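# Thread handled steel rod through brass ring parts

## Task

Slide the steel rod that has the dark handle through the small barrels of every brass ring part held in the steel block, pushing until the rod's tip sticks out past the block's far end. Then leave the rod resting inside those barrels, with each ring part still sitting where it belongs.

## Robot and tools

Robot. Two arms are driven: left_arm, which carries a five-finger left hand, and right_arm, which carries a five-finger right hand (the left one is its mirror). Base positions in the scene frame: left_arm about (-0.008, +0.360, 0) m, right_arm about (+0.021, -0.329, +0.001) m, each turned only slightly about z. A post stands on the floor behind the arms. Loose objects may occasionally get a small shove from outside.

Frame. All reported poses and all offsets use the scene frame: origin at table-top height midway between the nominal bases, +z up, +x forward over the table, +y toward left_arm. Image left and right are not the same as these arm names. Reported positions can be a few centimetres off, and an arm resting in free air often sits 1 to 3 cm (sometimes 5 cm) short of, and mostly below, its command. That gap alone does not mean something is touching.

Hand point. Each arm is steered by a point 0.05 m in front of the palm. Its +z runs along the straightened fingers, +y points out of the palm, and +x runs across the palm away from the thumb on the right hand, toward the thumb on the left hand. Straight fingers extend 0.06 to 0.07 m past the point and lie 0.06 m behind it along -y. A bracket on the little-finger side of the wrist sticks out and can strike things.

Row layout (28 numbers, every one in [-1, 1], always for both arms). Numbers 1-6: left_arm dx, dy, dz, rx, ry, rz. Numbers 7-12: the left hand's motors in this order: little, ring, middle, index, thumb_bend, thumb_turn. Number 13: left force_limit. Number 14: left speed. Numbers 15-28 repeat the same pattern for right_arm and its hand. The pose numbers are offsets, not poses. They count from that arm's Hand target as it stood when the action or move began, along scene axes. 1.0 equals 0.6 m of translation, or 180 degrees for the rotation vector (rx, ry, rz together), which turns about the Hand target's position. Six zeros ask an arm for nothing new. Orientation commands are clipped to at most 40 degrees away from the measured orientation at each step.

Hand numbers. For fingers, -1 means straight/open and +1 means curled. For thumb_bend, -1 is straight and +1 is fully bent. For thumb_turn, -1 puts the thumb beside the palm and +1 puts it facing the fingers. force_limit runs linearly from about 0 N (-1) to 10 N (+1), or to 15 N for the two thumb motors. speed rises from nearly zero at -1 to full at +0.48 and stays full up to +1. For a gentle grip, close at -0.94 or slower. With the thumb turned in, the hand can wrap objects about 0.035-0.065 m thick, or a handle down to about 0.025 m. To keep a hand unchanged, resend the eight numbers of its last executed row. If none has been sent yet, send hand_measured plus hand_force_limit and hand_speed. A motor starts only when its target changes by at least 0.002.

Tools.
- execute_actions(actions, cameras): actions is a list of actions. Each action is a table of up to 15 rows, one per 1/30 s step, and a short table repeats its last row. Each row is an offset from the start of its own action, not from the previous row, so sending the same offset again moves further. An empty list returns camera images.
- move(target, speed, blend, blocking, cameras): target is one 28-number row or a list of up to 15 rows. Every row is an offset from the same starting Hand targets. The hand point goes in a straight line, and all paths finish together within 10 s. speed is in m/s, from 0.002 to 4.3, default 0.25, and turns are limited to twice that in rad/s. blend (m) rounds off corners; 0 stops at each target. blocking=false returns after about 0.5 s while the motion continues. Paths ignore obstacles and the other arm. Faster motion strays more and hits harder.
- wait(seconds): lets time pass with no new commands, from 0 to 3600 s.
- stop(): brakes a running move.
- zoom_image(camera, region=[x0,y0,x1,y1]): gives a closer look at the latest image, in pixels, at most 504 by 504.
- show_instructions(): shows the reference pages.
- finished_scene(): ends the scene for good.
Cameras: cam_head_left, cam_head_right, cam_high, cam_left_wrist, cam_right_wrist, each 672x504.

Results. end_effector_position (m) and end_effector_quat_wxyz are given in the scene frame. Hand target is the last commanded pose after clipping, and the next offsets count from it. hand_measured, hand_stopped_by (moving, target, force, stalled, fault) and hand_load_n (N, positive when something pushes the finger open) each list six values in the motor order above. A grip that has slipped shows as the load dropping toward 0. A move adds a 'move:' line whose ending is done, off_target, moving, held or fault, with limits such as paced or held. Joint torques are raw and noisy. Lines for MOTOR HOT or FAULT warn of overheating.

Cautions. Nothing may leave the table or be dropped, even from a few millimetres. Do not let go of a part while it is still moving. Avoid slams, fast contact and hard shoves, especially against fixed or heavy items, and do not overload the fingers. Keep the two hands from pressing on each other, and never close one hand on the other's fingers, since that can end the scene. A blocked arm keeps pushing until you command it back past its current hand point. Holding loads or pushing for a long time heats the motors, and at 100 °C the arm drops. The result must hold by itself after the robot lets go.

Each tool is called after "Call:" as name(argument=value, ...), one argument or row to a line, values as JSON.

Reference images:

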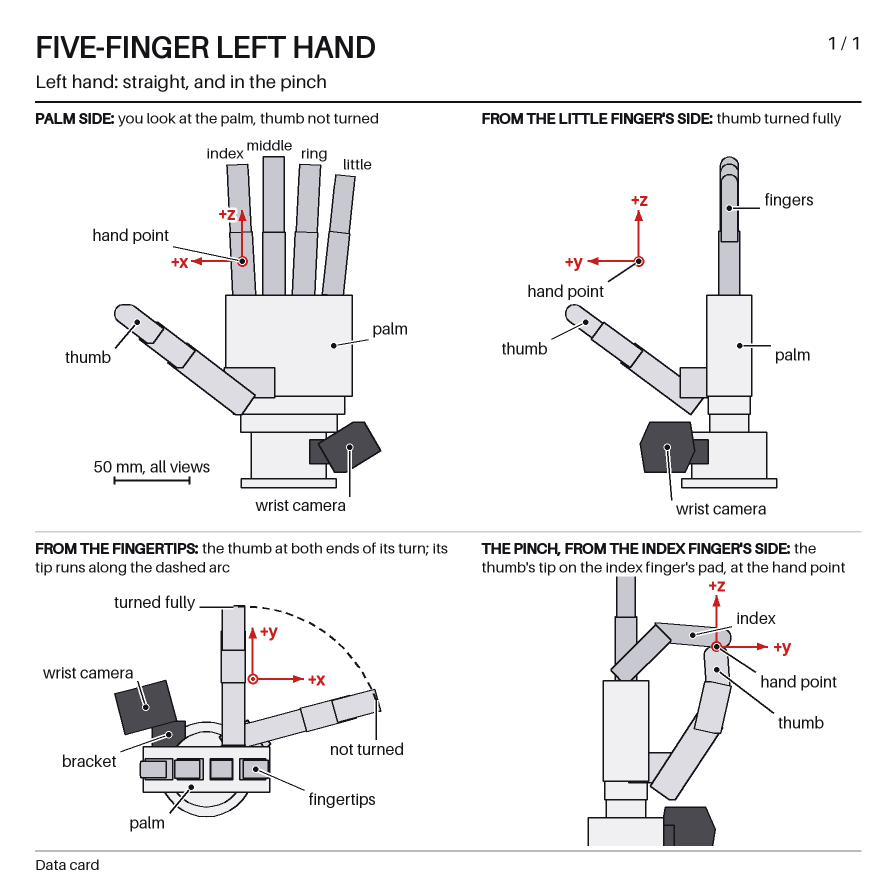

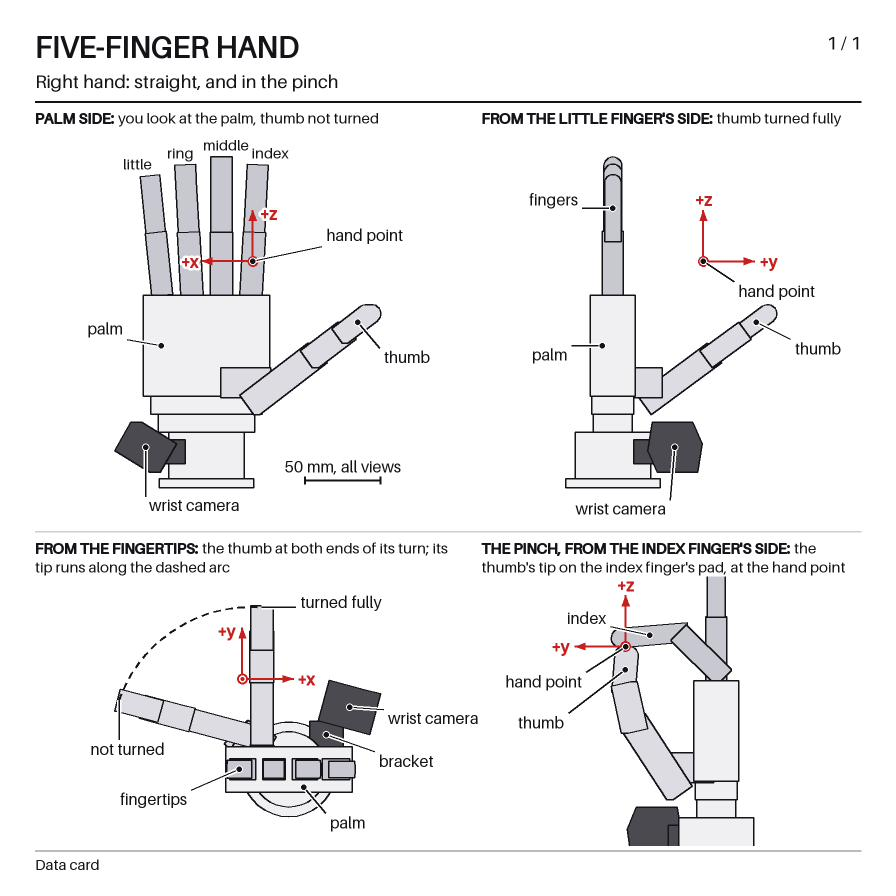

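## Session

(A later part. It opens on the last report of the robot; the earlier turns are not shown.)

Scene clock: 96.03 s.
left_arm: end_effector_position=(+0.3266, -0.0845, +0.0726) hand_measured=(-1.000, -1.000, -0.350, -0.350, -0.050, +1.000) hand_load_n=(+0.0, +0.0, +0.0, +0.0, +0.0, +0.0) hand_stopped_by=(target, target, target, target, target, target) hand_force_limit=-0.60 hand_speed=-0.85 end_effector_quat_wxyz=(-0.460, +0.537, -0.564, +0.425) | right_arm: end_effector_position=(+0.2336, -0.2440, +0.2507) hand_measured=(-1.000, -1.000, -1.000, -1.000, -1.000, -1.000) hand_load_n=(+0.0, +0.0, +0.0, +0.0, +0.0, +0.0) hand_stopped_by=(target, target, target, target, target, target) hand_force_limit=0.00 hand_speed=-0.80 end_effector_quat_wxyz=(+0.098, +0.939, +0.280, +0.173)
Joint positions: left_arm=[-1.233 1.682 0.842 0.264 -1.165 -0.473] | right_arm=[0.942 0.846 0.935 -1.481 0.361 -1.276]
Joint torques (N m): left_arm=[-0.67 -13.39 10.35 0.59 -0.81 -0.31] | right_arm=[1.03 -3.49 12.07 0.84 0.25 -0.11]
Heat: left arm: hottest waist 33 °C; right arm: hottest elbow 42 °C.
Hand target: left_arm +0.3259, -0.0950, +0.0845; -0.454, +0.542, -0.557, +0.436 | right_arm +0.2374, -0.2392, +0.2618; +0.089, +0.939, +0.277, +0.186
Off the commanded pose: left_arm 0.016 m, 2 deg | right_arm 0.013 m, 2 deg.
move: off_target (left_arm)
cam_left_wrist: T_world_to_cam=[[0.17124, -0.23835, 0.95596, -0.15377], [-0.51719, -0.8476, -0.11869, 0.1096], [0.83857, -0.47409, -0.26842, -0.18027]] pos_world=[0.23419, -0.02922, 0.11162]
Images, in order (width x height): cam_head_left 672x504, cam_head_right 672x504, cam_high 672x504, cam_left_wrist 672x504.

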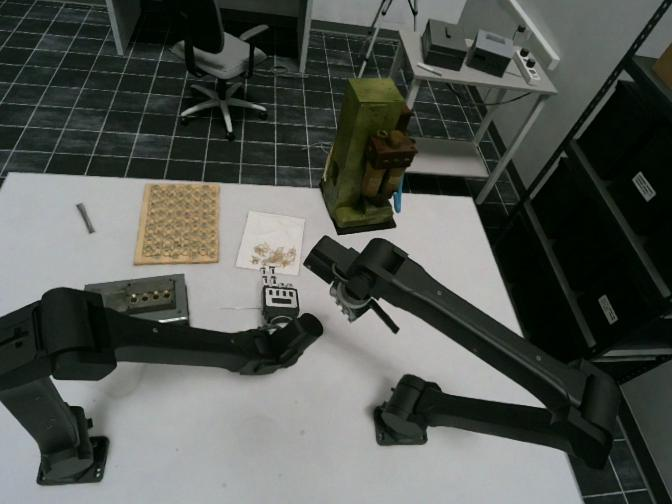

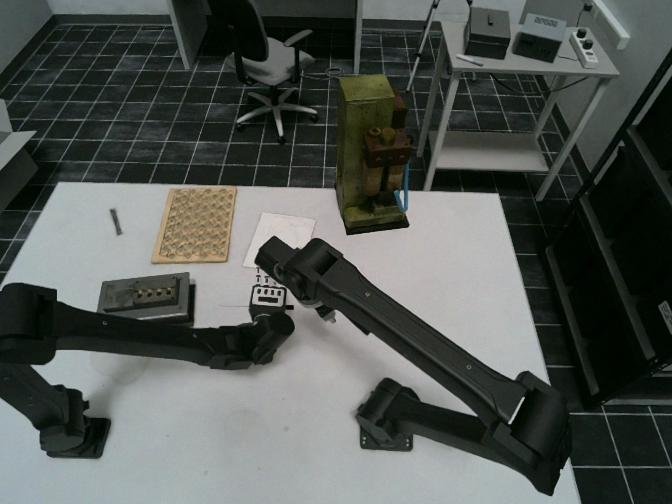

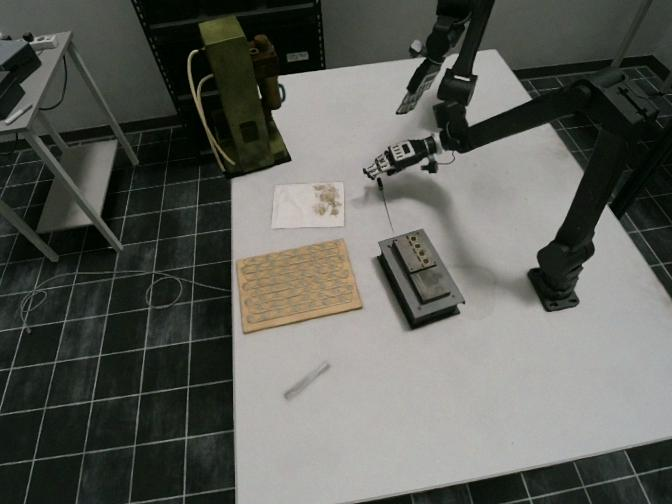

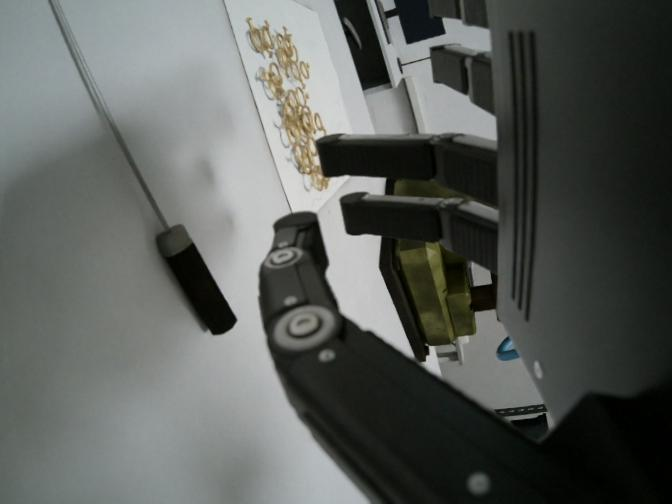

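Call:
move(
  target=[
    [-0.02, 0.02, 0.2, 0, 0, 0, -1, -1, -0.35, -0.35, -0.05, 1, -0.6, -0.85, 0, 0, 0, 0, 0, 0, -1, -1, -1, -1, -1, -1, 0, -0.8],
    [0.0402, 0.6083, 0.2425, -0.0087, 0.4333, 0.0073, -1, -1, -0.35, -0.35, -0.05, 1, -0.6, -0.85, 0, 0, 0, 0, 0, 0, -1, -1, -1, -1, -1, -1, 0, -0.8],
  ],
  speed=0.2,
  blend=0.03,
  cameras=["cam_left_wrist", "cam_head_left", "cam_high"],
)

Scene clock: 106.03 s.
left_arm: end_effector_position=(+0.3386, +0.2701, +0.2193) hand_measured=(-1.000, -1.000, -0.350, -0.350, -0.050, +1.000) hand_load_n=(+0.0, +0.0, +0.0, +0.0, +0.0, +0.0) hand_stopped_by=(target, target, target, target, target, target) hand_force_limit=-0.60 hand_speed=-0.85 end_effector_quat_wxyz=(+0.004, +0.712, -0.702, -0.008) | right_arm: end_effector_position=(+0.2336, -0.2440, +0.2507) hand_measured=(-1.000, -1.000, -1.000, -1.000, -1.000, -1.000) hand_load_n=(+0.0, +0.0, +0.0, -0.5, +0.0, +0.0) hand_stopped_by=(target, target, target, target, target, target) hand_force_limit=0.00 hand_speed=-0.80 end_effector_quat_wxyz=(+0.098, +0.939, +0.280, +0.173)
Joint positions: left_arm=[-0.165 1.426 1.351 -1.513 -0.004 -0.156] | right_arm=[0.942 0.846 0.935 -1.481 0.361 -1.276]
Joint torques (N m): left_arm=[0.32 -9.7 14.61 -0.43 0.03 -0.04] | right_arm=[0.97 -3.43 12.08 0.81 0.24 -0.1]
Heat: left arm: hottest waist 33 °C; right arm: hottest elbow 43 °C.
Hand target: left_arm +0.3500, +0.2700, +0.2299; +0.000, +0.708, -0.707, +0.000 | right_arm +0.2374, -0.2392, +0.2618; +0.089, +0.939, +0.277, +0.186
Off the commanded pose: left_arm 0.016 m, 1 deg | right_arm 0.013 m, 2 deg.
move: off_target (left_arm)
cam_left_wrist: T_world_to_cam=[[0.98605, -0.16475, 0.02361, -0.30283], [-0.15513, -0.85844, 0.4889, 0.18089], [-0.06028, -0.48574, -0.87202, 0.457]] pos_world=[0.35422, 0.32737, 0.31723]
Images, in order (width x height): cam_head_left 672x504, cam_high 672x504, cam_left_wrist 672x504.

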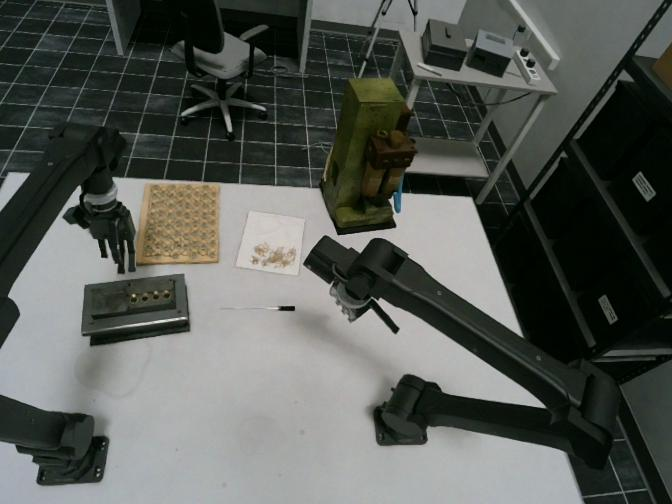

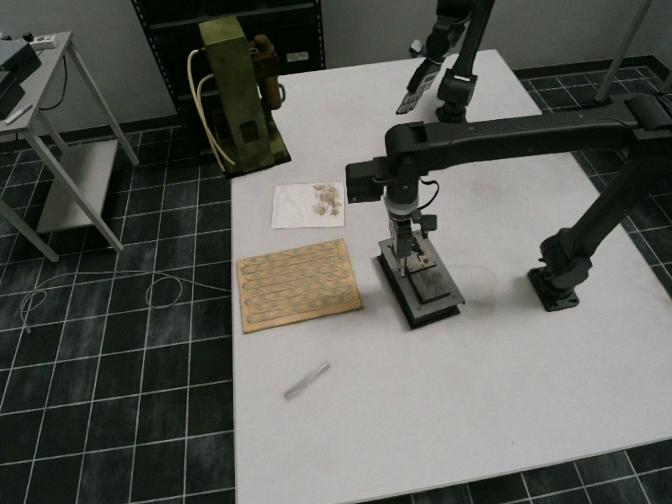

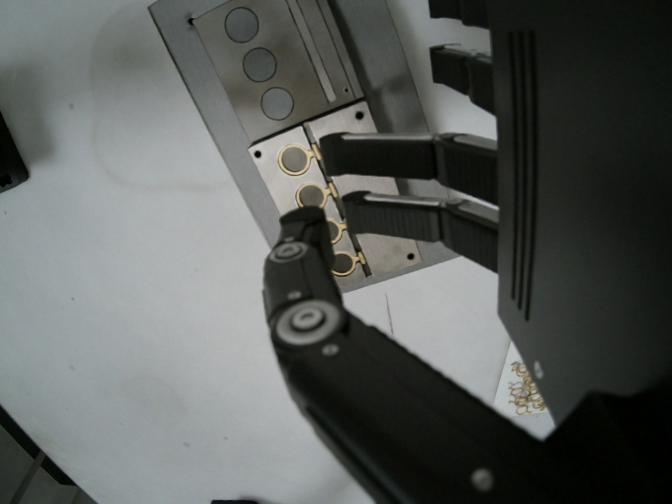

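Call:
move(
  target=[0, 0, 0, 0, 0, 0, -1, -1, -1, -1, -1, -1, -0.6, -0.3, 0.1527, 0.2562, -0.2133, 0.5557, -0.1937, -0.4381, -1, -1, -0.35, -0.35, -0.05, 1, -0.6, -0.3],
  speed=0.2,
  cameras=["all"],
)

Scene clock: 113.50 s.
left_arm: end_effector_position=(+0.3386, +0.2701, +0.2193) hand_measured=(-1.000, -1.000, -1.000, -1.000, -1.000, -1.000) hand_load_n=(+0.0, +0.5, +0.0, +0.0, +0.0, +0.0) hand_stopped_by=(target, target, target, target, target, target) hand_force_limit=-0.60 hand_speed=-0.30 end_effector_quat_wxyz=(+0.004, +0.712, -0.702, -0.008) | right_arm: end_effector_position=(+0.3294, -0.0922, +0.1305) hand_measured=(-1.000, -1.000, -0.350, -0.350, -0.050, +1.000) hand_load_n=(+0.0, +0.0, +0.0, +0.0, +0.0, +0.0) hand_stopped_by=(target, target, target, target, target, target) hand_force_limit=-0.60 hand_speed=-0.30 end_effector_quat_wxyz=(-0.433, +0.557, -0.547, +0.451)
Joint positions: left_arm=[-0.165 1.426 1.351 -1.513 -0.004 -0.155] | right_arm=[1.049 0.987 0.365 0.213 0.987 0.317]
Joint torques (N m): left_arm=[0.26 -9.7 14.63 -0.38 0.03 -0.04] | right_arm=[1.79 -3.78 8.92 2.58 0.36 0.06]
Motor temperatures (°C): left_arm=[33 29 32 28 27 27] | right_arm=[28 29 42 24 24 30]
Heat: left arm: hottest waist 33 °C; right arm: hottest elbow 42 °C.
Hand target: left_arm +0.3500, +0.2700, +0.2299; +0.000, +0.707, -0.707, +0.000 | right_arm +0.3289, -0.0854, +0.1337; -0.445, +0.549, -0.550, +0.445
Off the commanded pose: left_arm 0.016 m, 1 deg | right_arm 0.007 m, 2 deg.
move: done
cam_left_wrist: T_world_to_cam=[[0.98587, -0.16582, 0.0236, -0.30241], [-0.15603, -0.85805, 0.48929, 0.18095], [-0.06088, -0.48606, -0.8718, 0.45725]] pos_world=[0.35422, 0.32737, 0.31723]
cam_right_wrist: T_world_to_cam=[[-0.2362, -0.29809, -0.92485, 0.16605], [-0.53402, 0.83498, -0.13274, 0.2692], [0.8118, 0.46254, -0.35641, -0.05928]] pos_world=[0.2311, -0.14786, 0.16818]

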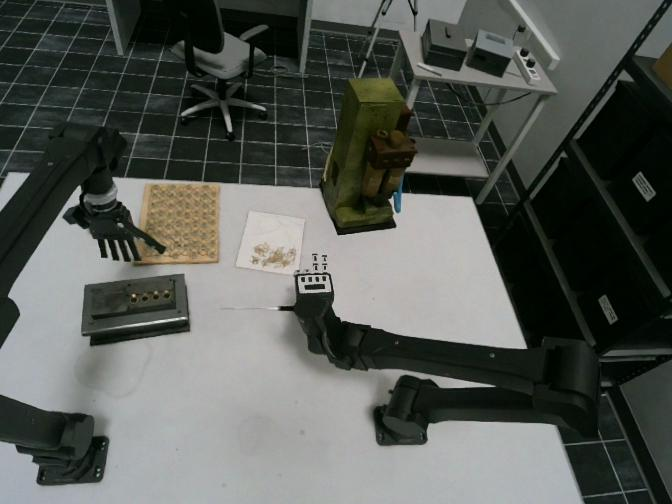

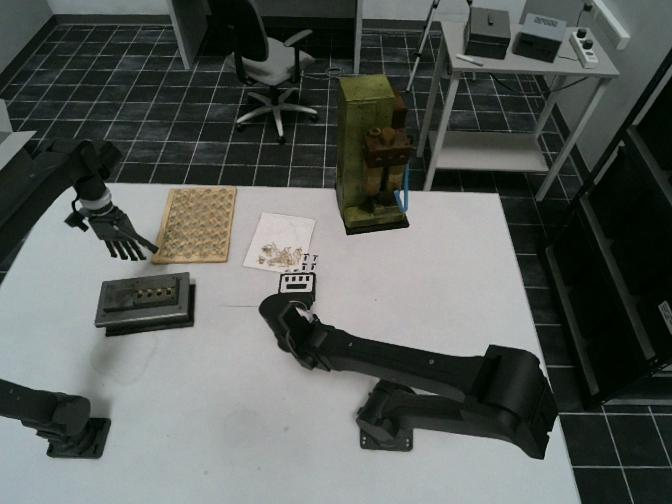

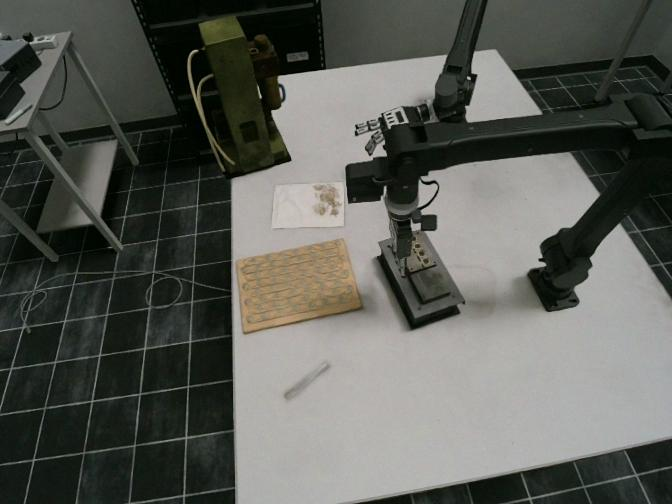

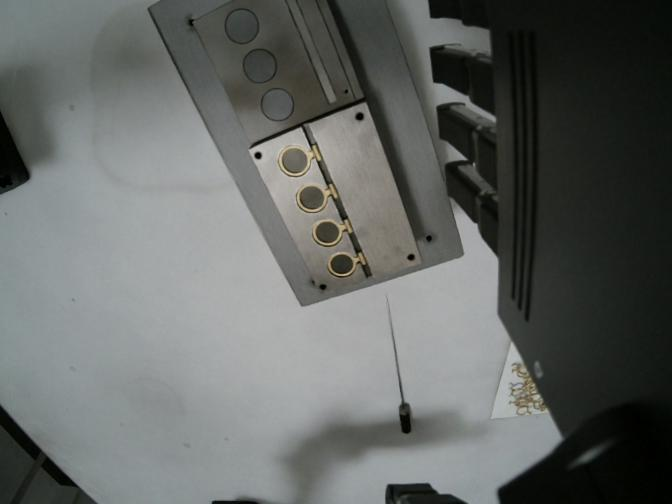

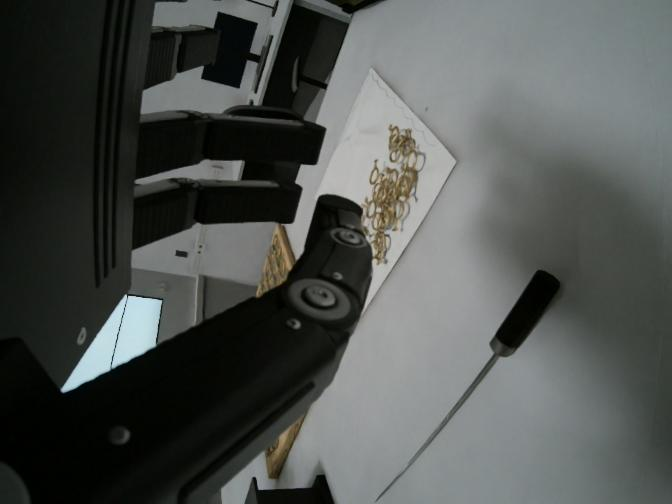

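Call:
move(
  target=[0, 0, 0, 0, 0, 0, -1, -1, -1, -1, -1, -1, -0.6, -0.3, 0.008, 0.073, -0.117, 0, 0, 0, -1, -1, -0.35, -0.35, -0.05, 1, -0.6, -0.3],
  speed=0.1,
  cameras=["cam_right_wrist", "cam_left_wrist"],
)

Call:
zoom_image(
  camera="cam_right_wrist",
  region=[300, 150, 600, 500],
)

Scene clock: 116.57 s.
left_arm: end_effector_position=(+0.3386, +0.2701, +0.2193) hand_measured=(-1.000, -1.000, -1.000, -1.000, -1.000, -1.000) hand_load_n=(+0.0, +0.0, +0.0, +0.0, +0.0, -0.5) hand_stopped_by=(target, target, target, target, target, target) hand_force_limit=-0.60 hand_speed=-0.30 end_effector_quat_wxyz=(+0.004, +0.712, -0.702, -0.008) | right_arm: end_effector_position=(+0.3315, -0.0542, +0.0552) hand_measured=(-1.000, -1.000, -0.350, -0.350, -0.050, +1.000) hand_load_n=(+0.0, +0.0, +0.0, +0.0, +0.0, +0.0) hand_stopped_by=(target, target, target, target, target, target) hand_force_limit=-0.60 hand_speed=-0.30 end_effector_quat_wxyz=(-0.429, +0.559, -0.547, +0.451)
Joint positions: left_arm=[-0.165 1.426 1.351 -1.513 -0.004 -0.155] | right_arm=[1.114 1.375 0.362 0.547 1.046 0.374]
Joint torques (N m): left_arm=[0.32 -9.7 14.61 -0.39 0.03 -0.05] | right_arm=[1.85 -7.06 7.61 2.52 0.39 -0.02]
Heat: left arm: hottest waist 33 °C; right arm: hottest elbow 42 °C.
Hand target: left_arm +0.3500, +0.2700, +0.2299; +0.000, +0.707, -0.707, +0.000 | right_arm +0.3338, -0.0416, +0.0636; -0.445, +0.549, -0.550, +0.445
Off the commanded pose: left_arm 0.016 m, 1 deg | right_arm 0.015 m, 2 deg.
move: off_target (right_arm)
cam_left_wrist: T_world_to_cam=[[0.98587, -0.16582, 0.0236, -0.30241], [-0.15603, -0.85805, 0.48929, 0.18095], [-0.06088, -0.48606, -0.8718, 0.45725]] pos_world=[0.35422, 0.32737, 0.31723]
cam_right_wrist: T_world_to_cam=[[-0.24234, -0.30385, -0.92138, 0.10982], [-0.53335, 0.83504, -0.1351, 0.22851], [0.81044, 0.45867, -0.36442, -0.10466]] pos_world=[0.23331, -0.10944, 0.09392]
Images, in order (width x height): cam_left_wrist 672x504, cam_right_wrist 672x504.

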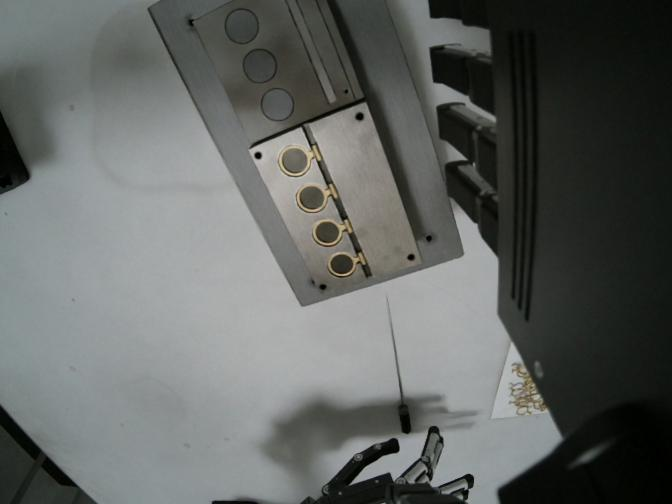

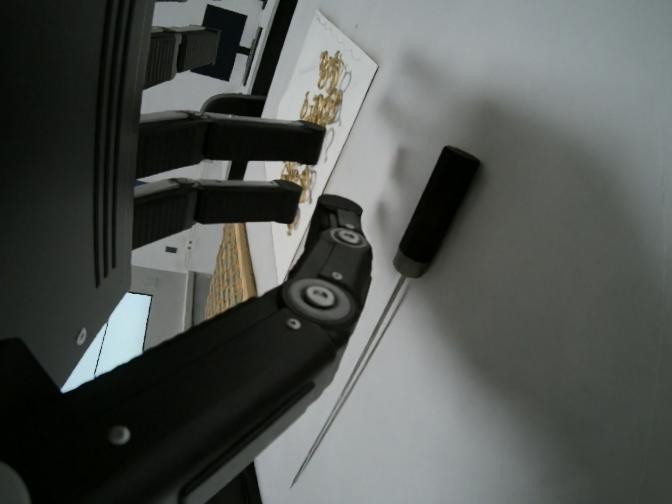

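Scaled by 1.440 from the camera's image (finer frame: 960x720).

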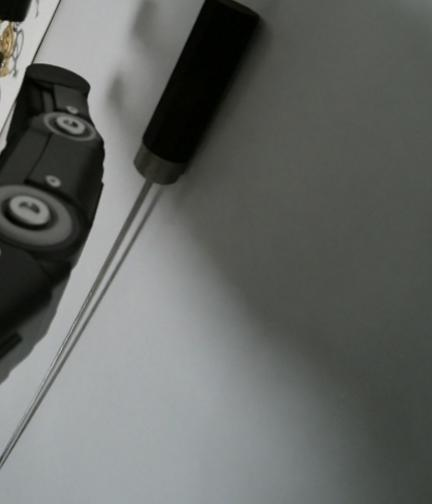

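Call:
move(
  target=[0, 0, 0, 0, 0, 0, -1, -1, -1, -1, -1, -1, -0.6, -0.3, 0.0048, 0.0012, -0.047, 0, 0, 0, -1, -1, -0.35, -0.35, -0.05, 1, -0.6, -0.3],
  speed=0.06,
  cameras=["cam_right_wrist"],
)

Call:
zoom_image(
  camera="cam_right_wrist",
  region=[250, 100, 550, 400],
)

Scene clock: 118.70 s.
left_arm: end_effector_position=(+0.3386, +0.2701, +0.2193) hand_measured=(-1.000, -1.000, -1.000, -1.000, -1.000, -1.000) hand_load_n=(+0.0, +0.0, +0.0, +0.0, +0.0, +0.0) hand_stopped_by=(target, target, target, target, target, target) hand_force_limit=-0.60 hand_speed=-0.30 end_effector_quat_wxyz=(+0.004, +0.712, -0.702, -0.008) | right_arm: end_effector_position=(+0.3356, -0.0464, +0.0324) hand_measured=(-1.000, -1.000, -0.350, -0.350, -0.050, +1.000) hand_load_n=(+0.0, +0.0, +0.0, +0.0, +0.0, +0.0) hand_stopped_by=(target, target, target, target, target, target) hand_force_limit=-0.60 hand_speed=-0.30 end_effector_quat_wxyz=(-0.436, +0.554, -0.549, +0.449)
Joint positions: left_arm=[-0.165 1.426 1.351 -1.513 -0.004 -0.155] | right_arm=[1.114 1.505 0.362 0.695 1.046 0.374]
Joint torques (N m): left_arm=[0.38 -9.64 14.63 -0.4 0.03 -0.05] | right_arm=[1.08 -8.29 5.42 2.48 0.17 -0.1]
Heat: left arm: hottest waist 33 °C; right arm: hottest elbow 42 °C.
Hand target: left_arm +0.3500, +0.2700, +0.2299; +0.000, +0.707, -0.707, +0.000 | right_arm +0.3367, -0.0409, +0.0354; -0.445, +0.549, -0.550, +0.445
Off the commanded pose: left_arm 0.016 m, 1 deg | right_arm 0.006 m, 1 deg.
move: done
cam_right_wrist: T_world_to_cam=[[-0.23435, -0.28894, -0.92822, 0.09036], [-0.53256, 0.83695, -0.12607, 0.22069], [0.8133, 0.46479, -0.35002, -0.12097]] pos_world=[0.2371, -0.10237, 0.06935]

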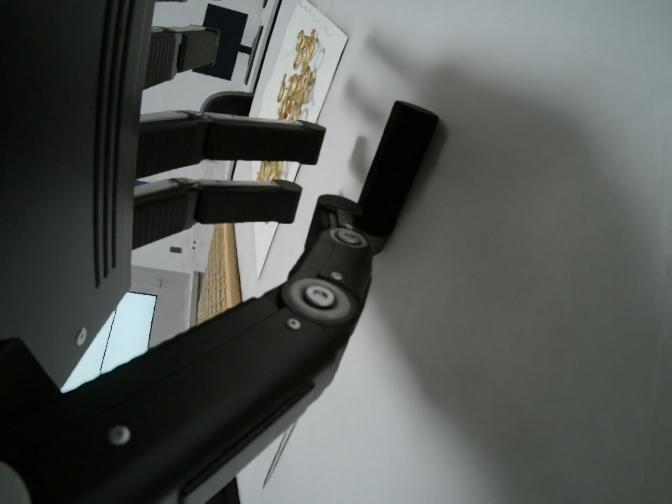

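Scaled by 1.680 from the camera's image (finer frame: 960x720).

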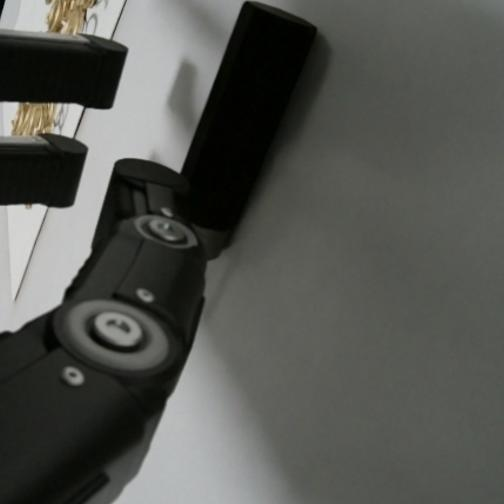

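Call:
move(
  target=[0, 0, 0, 0, 0, 0, -1, -1, -1, -1, -1, -1, -0.6, -0.3, 0.0, -0.025, -0.015, 0, 0, 0, -1, -1, -0.35, -0.35, -0.05, 1, -0.6, -0.3],
  speed=0.04,
  cameras=["cam_right_wrist"],
)

Call:
zoom_image(
  camera="cam_right_wrist",
  region=[250, 100, 550, 400],
)

Scene clock: 120.33 s.
left_arm: end_effector_position=(+0.3386, +0.2701, +0.2193) hand_measured=(-1.000, -1.000, -1.000, -1.000, -1.000, -1.000) hand_load_n=(+0.0, +0.0, +0.0, +0.0, +0.0, +0.0) hand_stopped_by=(target, target, target, target, target, target) hand_force_limit=-0.60 hand_speed=-0.30 end_effector_quat_wxyz=(+0.004, +0.712, -0.702, -0.008) | right_arm: end_effector_position=(+0.3333, -0.0532, +0.0258) hand_measured=(-1.000, -1.000, -0.350, -0.350, -0.050, +1.000) hand_load_n=(+0.0, +0.0, +0.0, +0.0, +0.0, +0.0) hand_stopped_by=(target, target, target, target, target, target) hand_force_limit=-0.60 hand_speed=-0.30 end_effector_quat_wxyz=(-0.444, +0.551, -0.551, +0.442)
Joint positions: left_arm=[-0.165 1.426 1.351 -1.513 -0.004 -0.155] | right_arm=[1.103 1.527 0.328 0.774 1.024 0.371]
Joint torques (N m): left_arm=[0.38 -9.76 14.63 -0.42 0.03 -0.04] | right_arm=[-0.03 -7.59 4.42 2.59 0.14 -0.27]
Heat: left arm: hottest waist 33 °C; right arm: hottest elbow 41 °C.
Hand target: left_arm +0.3500, +0.2700, +0.2299; +0.000, +0.707, -0.707, +0.000 | right_arm +0.3368, -0.0559, +0.0265; -0.445, +0.549, -0.550, +0.445
Off the commanded pose: left_arm 0.016 m, 1 deg | right_arm 0.004 m, 0 deg.
move: done
cam_right_wrist: T_world_to_cam=[[-0.22919, -0.27104, -0.93489, 0.08106], [-0.54064, 0.83413, -0.10929, 0.22645], [0.80944, 0.48038, -0.3377, -0.11651]] pos_world=[0.23531, -0.11095, 0.06119]

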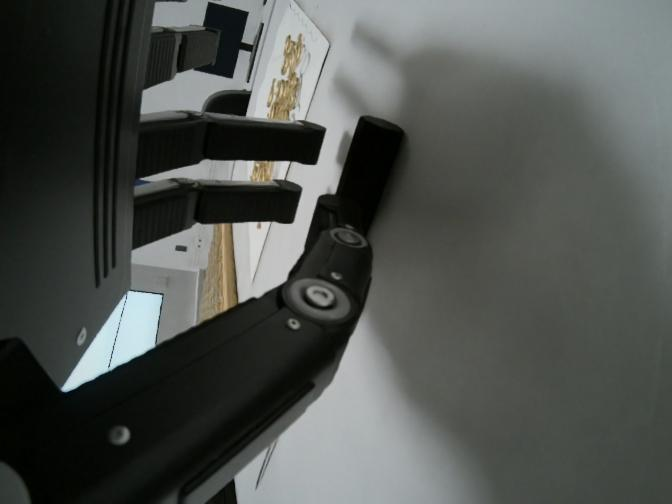

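Scaled by 1.680 from the camera's image (finer frame: 960x720).

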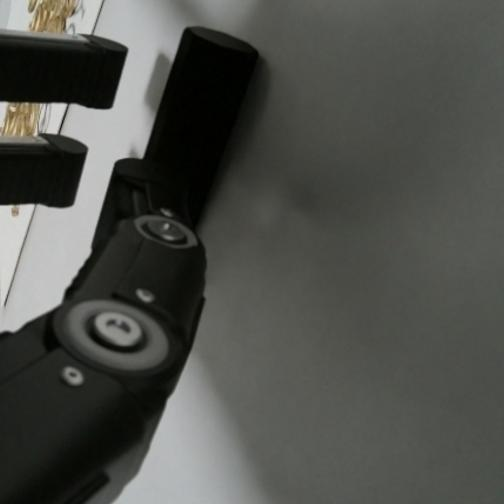

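Call:
move(
  target=[0, 0, 0, 0, 0, 0, -1, -1, -1, -1, -1, -1, -0.6, -0.3, 0.006, 0, -0.02, 0, 0, 0, -1, -1, -0.35, -0.35, -0.05, 1, -0.6, -0.3],
  speed=0.04,
  cameras=["cam_right_wrist"],
)

Call:
zoom_image(
  camera="cam_right_wrist",
  region=[250, 100, 550, 400],
)

Scene clock: 121.53 s.
left_arm: end_effector_position=(+0.3386, +0.2701, +0.2193) hand_measured=(-1.000, -1.000, -1.000, -1.000, -1.000, -1.000) hand_load_n=(+0.0, +0.0, +0.0, +0.0, +0.0, +0.5) hand_stopped_by=(target, target, target, target, target, target) hand_force_limit=-0.60 hand_speed=-0.30 end_effector_quat_wxyz=(+0.004, +0.712, -0.702, -0.008) | right_arm: end_effector_position=(+0.3367, -0.0527, +0.0149) hand_measured=(-1.000, -1.000, -0.350, -0.350, -0.050, +1.000) hand_load_n=(+0.0, +0.0, +0.0, -0.5, +0.0, +0.0) hand_stopped_by=(target, target, target, target, target, target) hand_force_limit=-0.60 hand_speed=-0.30 end_effector_quat_wxyz=(-0.446, +0.550, -0.551, +0.441)
Joint positions: left_arm=[-0.165 1.426 1.351 -1.513 -0.004 -0.155] | right_arm=[1.093 1.59 0.328 0.848 1.014 0.363]
Joint torques (N m): left_arm=[0.32 -9.7 14.63 -0.39 0.03 -0.05] | right_arm=[-0.09 -7.94 4 2.5 0.11 -0.29]
Heat: left arm: hottest elbow 34 °C; right arm: hottest elbow 41 °C.
Hand target: left_arm +0.3500, +0.2700, +0.2299; +0.000, +0.707, -0.707, +0.000 | right_arm +0.3404, -0.0559, +0.0145; -0.445, +0.549, -0.550, +0.445
Off the commanded pose: left_arm 0.016 m, 1 deg | right_arm 0.005 m, 0 deg.
move: done
cam_right_wrist: T_world_to_cam=[[-0.22716, -0.26727, -0.93646, 0.07142], [-0.54076, 0.83435, -0.10695, 0.2267], [0.80992, 0.48211, -0.33406, -0.12321]] pos_world=[0.23861, -0.11066, 0.04997]

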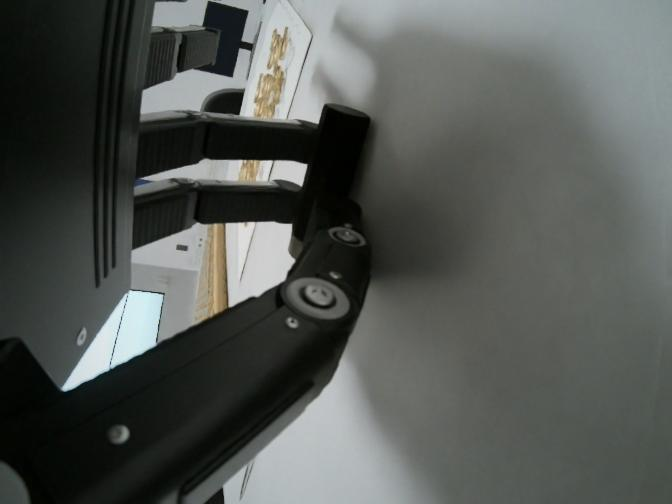

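Scaled by 1.680 from the camera's image (finer frame: 960x720).

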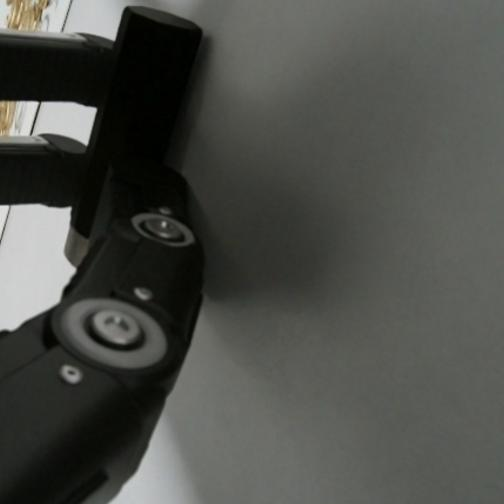

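Call:
move(
  target=[0, 0, 0, 0, 0, 0, -1, -1, -1, -1, -1, -1, -0.6, -0.3, 0, 0, 0, 0, 0, 0, -1, -1, 0.45, 0.45, -0.05, 1, -0.4, -0.88],
  cameras=["cam_right_wrist", "cam_left_wrist"],
)

Call:
zoom_image(
  camera="cam_right_wrist",
  region=[200, 80, 500, 380],
)

Call:
zoom_image(
  camera="cam_left_wrist",
  region=[280, 230, 530, 480],
)

Scene clock: 123.70 s.
left_arm: end_effector_position=(+0.3386, +0.2701, +0.2193) hand_measured=(-1.000, -1.000, -1.000, -1.000, -1.000, -1.000) hand_load_n=(+0.0, +0.0, +0.0, +0.0, +0.0, +0.0) hand_stopped_by=(target, target, target, target, target, target) hand_force_limit=-0.60 hand_speed=-0.30 end_effector_quat_wxyz=(+0.004, +0.712, -0.702, -0.008) | right_arm: end_effector_position=(+0.3400, -0.0521, +0.0196) hand_measured=(-1.000, -1.000, -0.230, +0.060, -0.050, +1.000) hand_load_n=(+0.0, +0.0, +0.0, +3.5, +0.5, +0.0) hand_stopped_by=(target, target, force, force, target, target) hand_force_limit=-0.40 hand_speed=-0.88 end_effector_quat_wxyz=(-0.454, +0.540, -0.555, +0.440)
Joint positions: left_arm=[-0.165 1.426 1.351 -1.513 -0.004 -0.155] | right_arm=[1.087 1.591 0.328 0.874 1.015 0.363]
Joint torques (N m): left_arm=[0.38 -9.7 14.63 -0.39 0.03 -0.05] | right_arm=[0.44 -7.88 3.99 1.66 0.03 -0.28]
Heat: left arm: hottest elbow 34 °C; right arm: hottest elbow 41 °C.
Hand target: left_arm +0.3500, +0.2700, +0.2299; +0.000, +0.707, -0.707, +0.000 | right_arm +0.3403, -0.0559, +0.0144; -0.445, +0.549, -0.550, +0.445
Off the commanded pose: left_arm 0.016 m, 1 deg | right_arm 0.006 m, 2 deg.
move: done
cam_left_wrist: T_world_to_cam=[[0.98587, -0.16582, 0.0236, -0.30241], [-0.15603, -0.85805, 0.48929, 0.18095], [-0.06088, -0.48606, -0.8718, 0.45725]] pos_world=[0.35422, 0.32737, 0.31723]
cam_right_wrist: T_world_to_cam=[[-0.21668, -0.24538, -0.9449, 0.07448], [-0.53351, 0.84034, -0.09588, 0.22607], [0.81757, 0.48334, -0.31299, -0.12772]] pos_world=[0.24117, -0.10997, 0.05208]
Images, in order (width x height): cam_left_wrist 672x504, cam_right_wrist 672x504.

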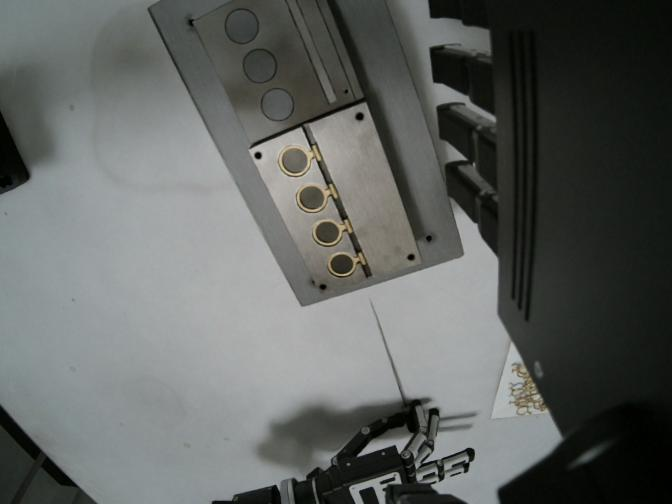

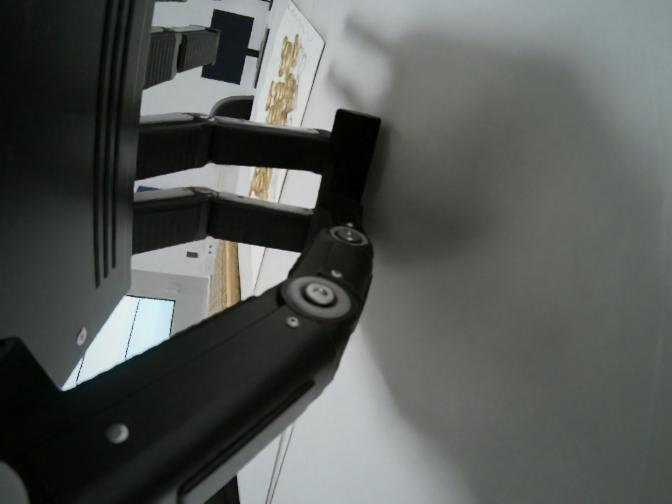

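Scaled by 1.680 from the camera's image (finer frame: 960x720).

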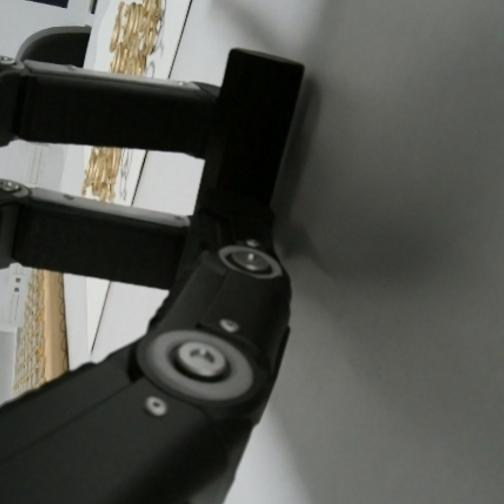

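Scaled by 2.016 from the camera's image (finer frame: 960x720).

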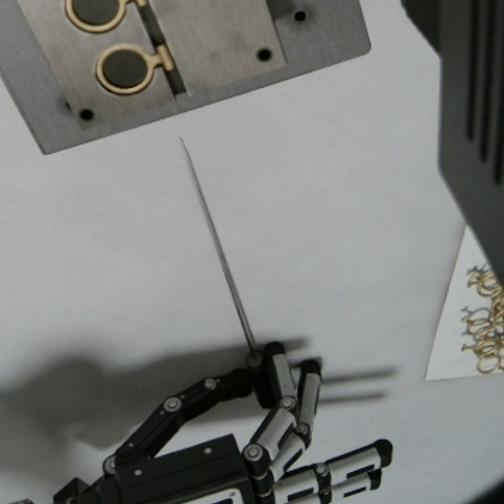

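Call:
move(
  target=[0, 0, 0, 0, 0, 0, -1, -1, -1, -1, -1, -1, -0.6, -0.3, 0, 0, 0, 0, 0, 0, -1, -1, 0.42, 0.45, -0.05, 1, -0.6, -0.9],
  cameras=["cam_right_wrist", "cam_left_wrist"],
)

Call:
zoom_image(
  camera="cam_right_wrist",
  region=[200, 80, 500, 380],
)

Call:
zoom_image(
  camera="cam_left_wrist",
  region=[280, 230, 530, 480],
)

Scene clock: 124.43 s.
left_arm: end_effector_position=(+0.3386, +0.2701, +0.2193) hand_measured=(-1.000, -1.000, -1.000, -1.000, -1.000, -1.000) hand_load_n=(+0.0, +0.0, +0.0, -0.5, +0.0, +0.5) hand_stopped_by=(target, target, target, target, target, target) hand_force_limit=-0.60 hand_speed=-0.30 end_effector_quat_wxyz=(+0.004, +0.712, -0.702, -0.008) | right_arm: end_effector_position=(+0.3401, -0.0521, +0.0197) hand_measured=(-1.000, -1.000, -0.176, +0.060, -0.050, +1.000) hand_load_n=(+0.0, +0.0, +3.0, +2.5, +1.0, +0.0) hand_stopped_by=(target, target, force, force, target, target) hand_force_limit=-0.60 hand_speed=-0.90 end_effector_quat_wxyz=(-0.454, +0.540, -0.555, +0.440)
Joint positions: left_arm=[-0.165 1.426 1.351 -1.513 -0.004 -0.155] | right_arm=[1.087 1.591 0.328 0.875 1.016 0.363]
Joint torques (N m): left_arm=[0.32 -9.76 14.61 -0.4 0.03 -0.05] | right_arm=[0.38 -8 4 1.58 0.02 -0.3]
Heat: left arm: hottest elbow 34 °C; right arm: hottest elbow 41 °C.
Hand target: left_arm +0.3500, +0.2700, +0.2299; +0.000, +0.707, -0.707, +0.000 | right_arm +0.3403, -0.0559, +0.0144; -0.445, +0.549, -0.550, +0.445
Off the commanded pose: left_arm 0.016 m, 1 deg | right_arm 0.006 m, 2 deg.
move: done
cam_left_wrist: T_world_to_cam=[[0.98587, -0.16582, 0.0236, -0.30241], [-0.15603, -0.85805, 0.48929, 0.18095], [-0.06088, -0.48606, -0.8718, 0.45725]] pos_world=[0.35422, 0.32737, 0.31723]
cam_right_wrist: T_world_to_cam=[[-0.21655, -0.24507, -0.94501, 0.07458], [-0.53322, 0.84054, -0.09579, 0.22603], [0.81779, 0.48315, -0.3127, -0.12778]] pos_world=[0.24117, -0.10997, 0.05217]
Images, in order (width x height): cam_left_wrist 672x504, cam_right_wrist 672x504.

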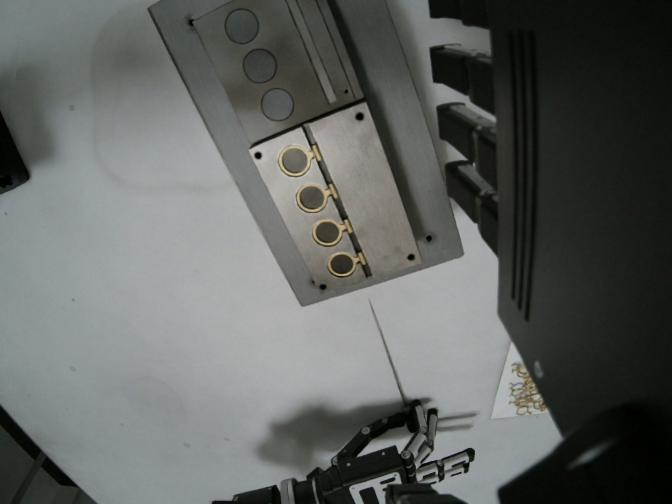

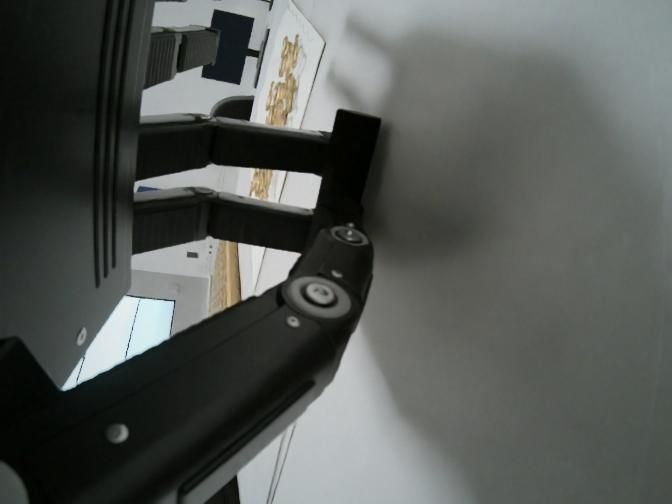

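Scaled by 1.680 from the camera's image (finer frame: 960x720).

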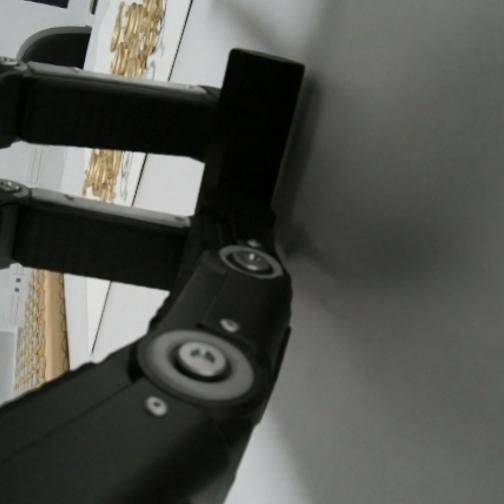

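Scaled by 2.016 from the camera's image (finer frame: 960x720).

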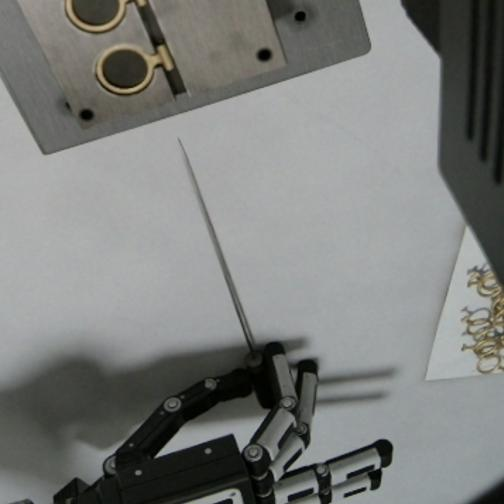

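Call:
move(
  target=[0, 0, 0, 0, 0, 0, -1, -1, -1, -1, -1, -1, -0.6, -0.3, -0.01, -0.03, 0.15, 0, 0, 0, -1, -1, 0.42, 0.45, -0.05, 1, -0.6, -0.9],
  speed=0.06,
  cameras=["cam_right_wrist", "cam_left_wrist", "cam_head_left"],
)

Call:
zoom_image(
  camera="cam_left_wrist",
  region=[280, 230, 530, 480],
)

Scene clock: 127.70 s.
left_arm: end_effector_position=(+0.3386, +0.2701, +0.2193) hand_measured=(-1.000, -1.000, -1.000, -1.000, -1.000, -1.000) hand_load_n=(+0.0, +0.0, +0.0, +0.0, +0.0, +0.0) hand_stopped_by=(target, target, target, target, target, target) hand_force_limit=-0.60 hand_speed=-0.30 end_effector_quat_wxyz=(+0.004, +0.712, -0.702, -0.008) | right_arm: end_effector_position=(+0.3263, -0.0795, +0.0905) hand_measured=(-1.000, -1.000, -0.176, +0.060, -0.050, +1.000) hand_load_n=(+0.0, +0.0, -0.5, +2.0, +1.0, -0.5) hand_stopped_by=(target, target, force, force, target, target) hand_force_limit=-0.60 hand_speed=-0.90 end_effector_quat_wxyz=(-0.439, +0.557, -0.547, +0.445)
Joint positions: left_arm=[-0.165 1.426 1.351 -1.513 -0.004 -0.155] | right_arm=[1.077 1.151 0.32 0.412 1 0.343]
Joint torques (N m): left_arm=[0.32 -9.7 14.63 -0.42 0.03 -0.05] | right_arm=[-0.09 -6.3 9.96 1.26 0.13 -0.2]
Heat: left arm: hottest elbow 35 °C; right arm: hottest elbow 40 °C.
Hand target: left_arm +0.3500, +0.2700, +0.2299; +0.000, +0.707, -0.707, +0.000 | right_arm +0.3344, -0.0739, +0.1044; -0.445, +0.549, -0.550, +0.445
Off the commanded pose: left_arm 0.016 m, 1 deg | right_arm 0.017 m, 1 deg.
move: off_target (right_arm)
cam_left_wrist: T_world_to_cam=[[0.98587, -0.16582, 0.0236, -0.30241], [-0.15603, -0.85805, 0.48929, 0.18095], [-0.06088, -0.48606, -0.8718, 0.45725]] pos_world=[0.35422, 0.32737, 0.31723]
cam_right_wrist: T_world_to_cam=[[-0.23361, -0.28788, -0.92874, 0.13239], [-0.54328, 0.8308, -0.12087, 0.25329], [0.80639, 0.47633, -0.35048, -0.07452]] pos_world=[0.22863, -0.13683, 0.12745]
Images, in order (width x height): cam_head_left 672x504, cam_left_wrist 672x504, cam_right_wrist 672x504.

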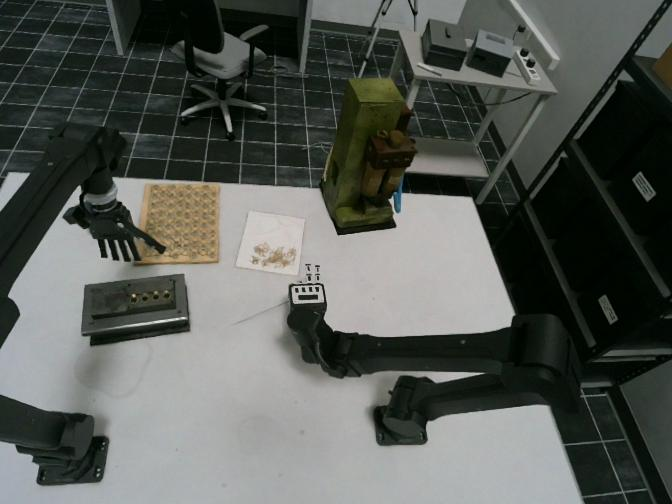

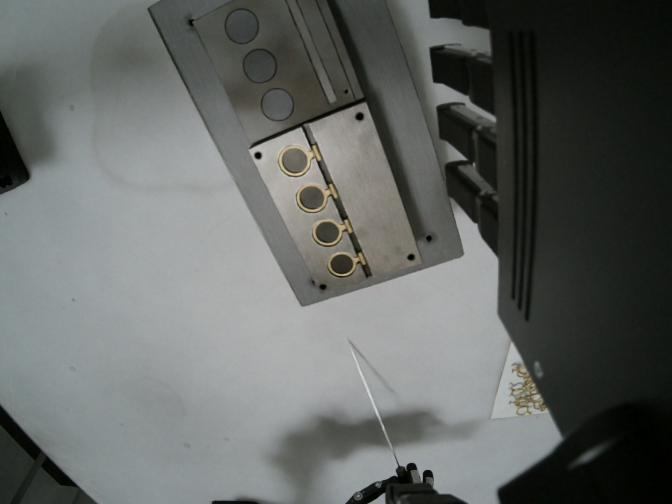

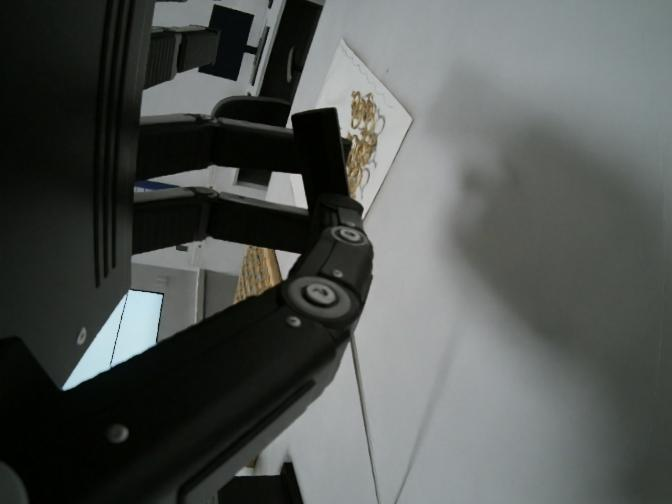

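Scaled by 2.016 from the camera's image (finer frame: 960x720).

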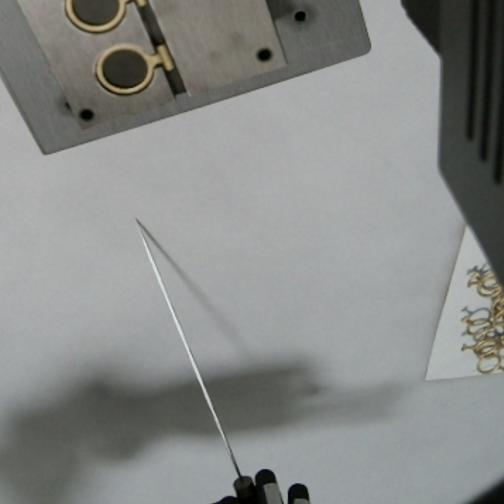

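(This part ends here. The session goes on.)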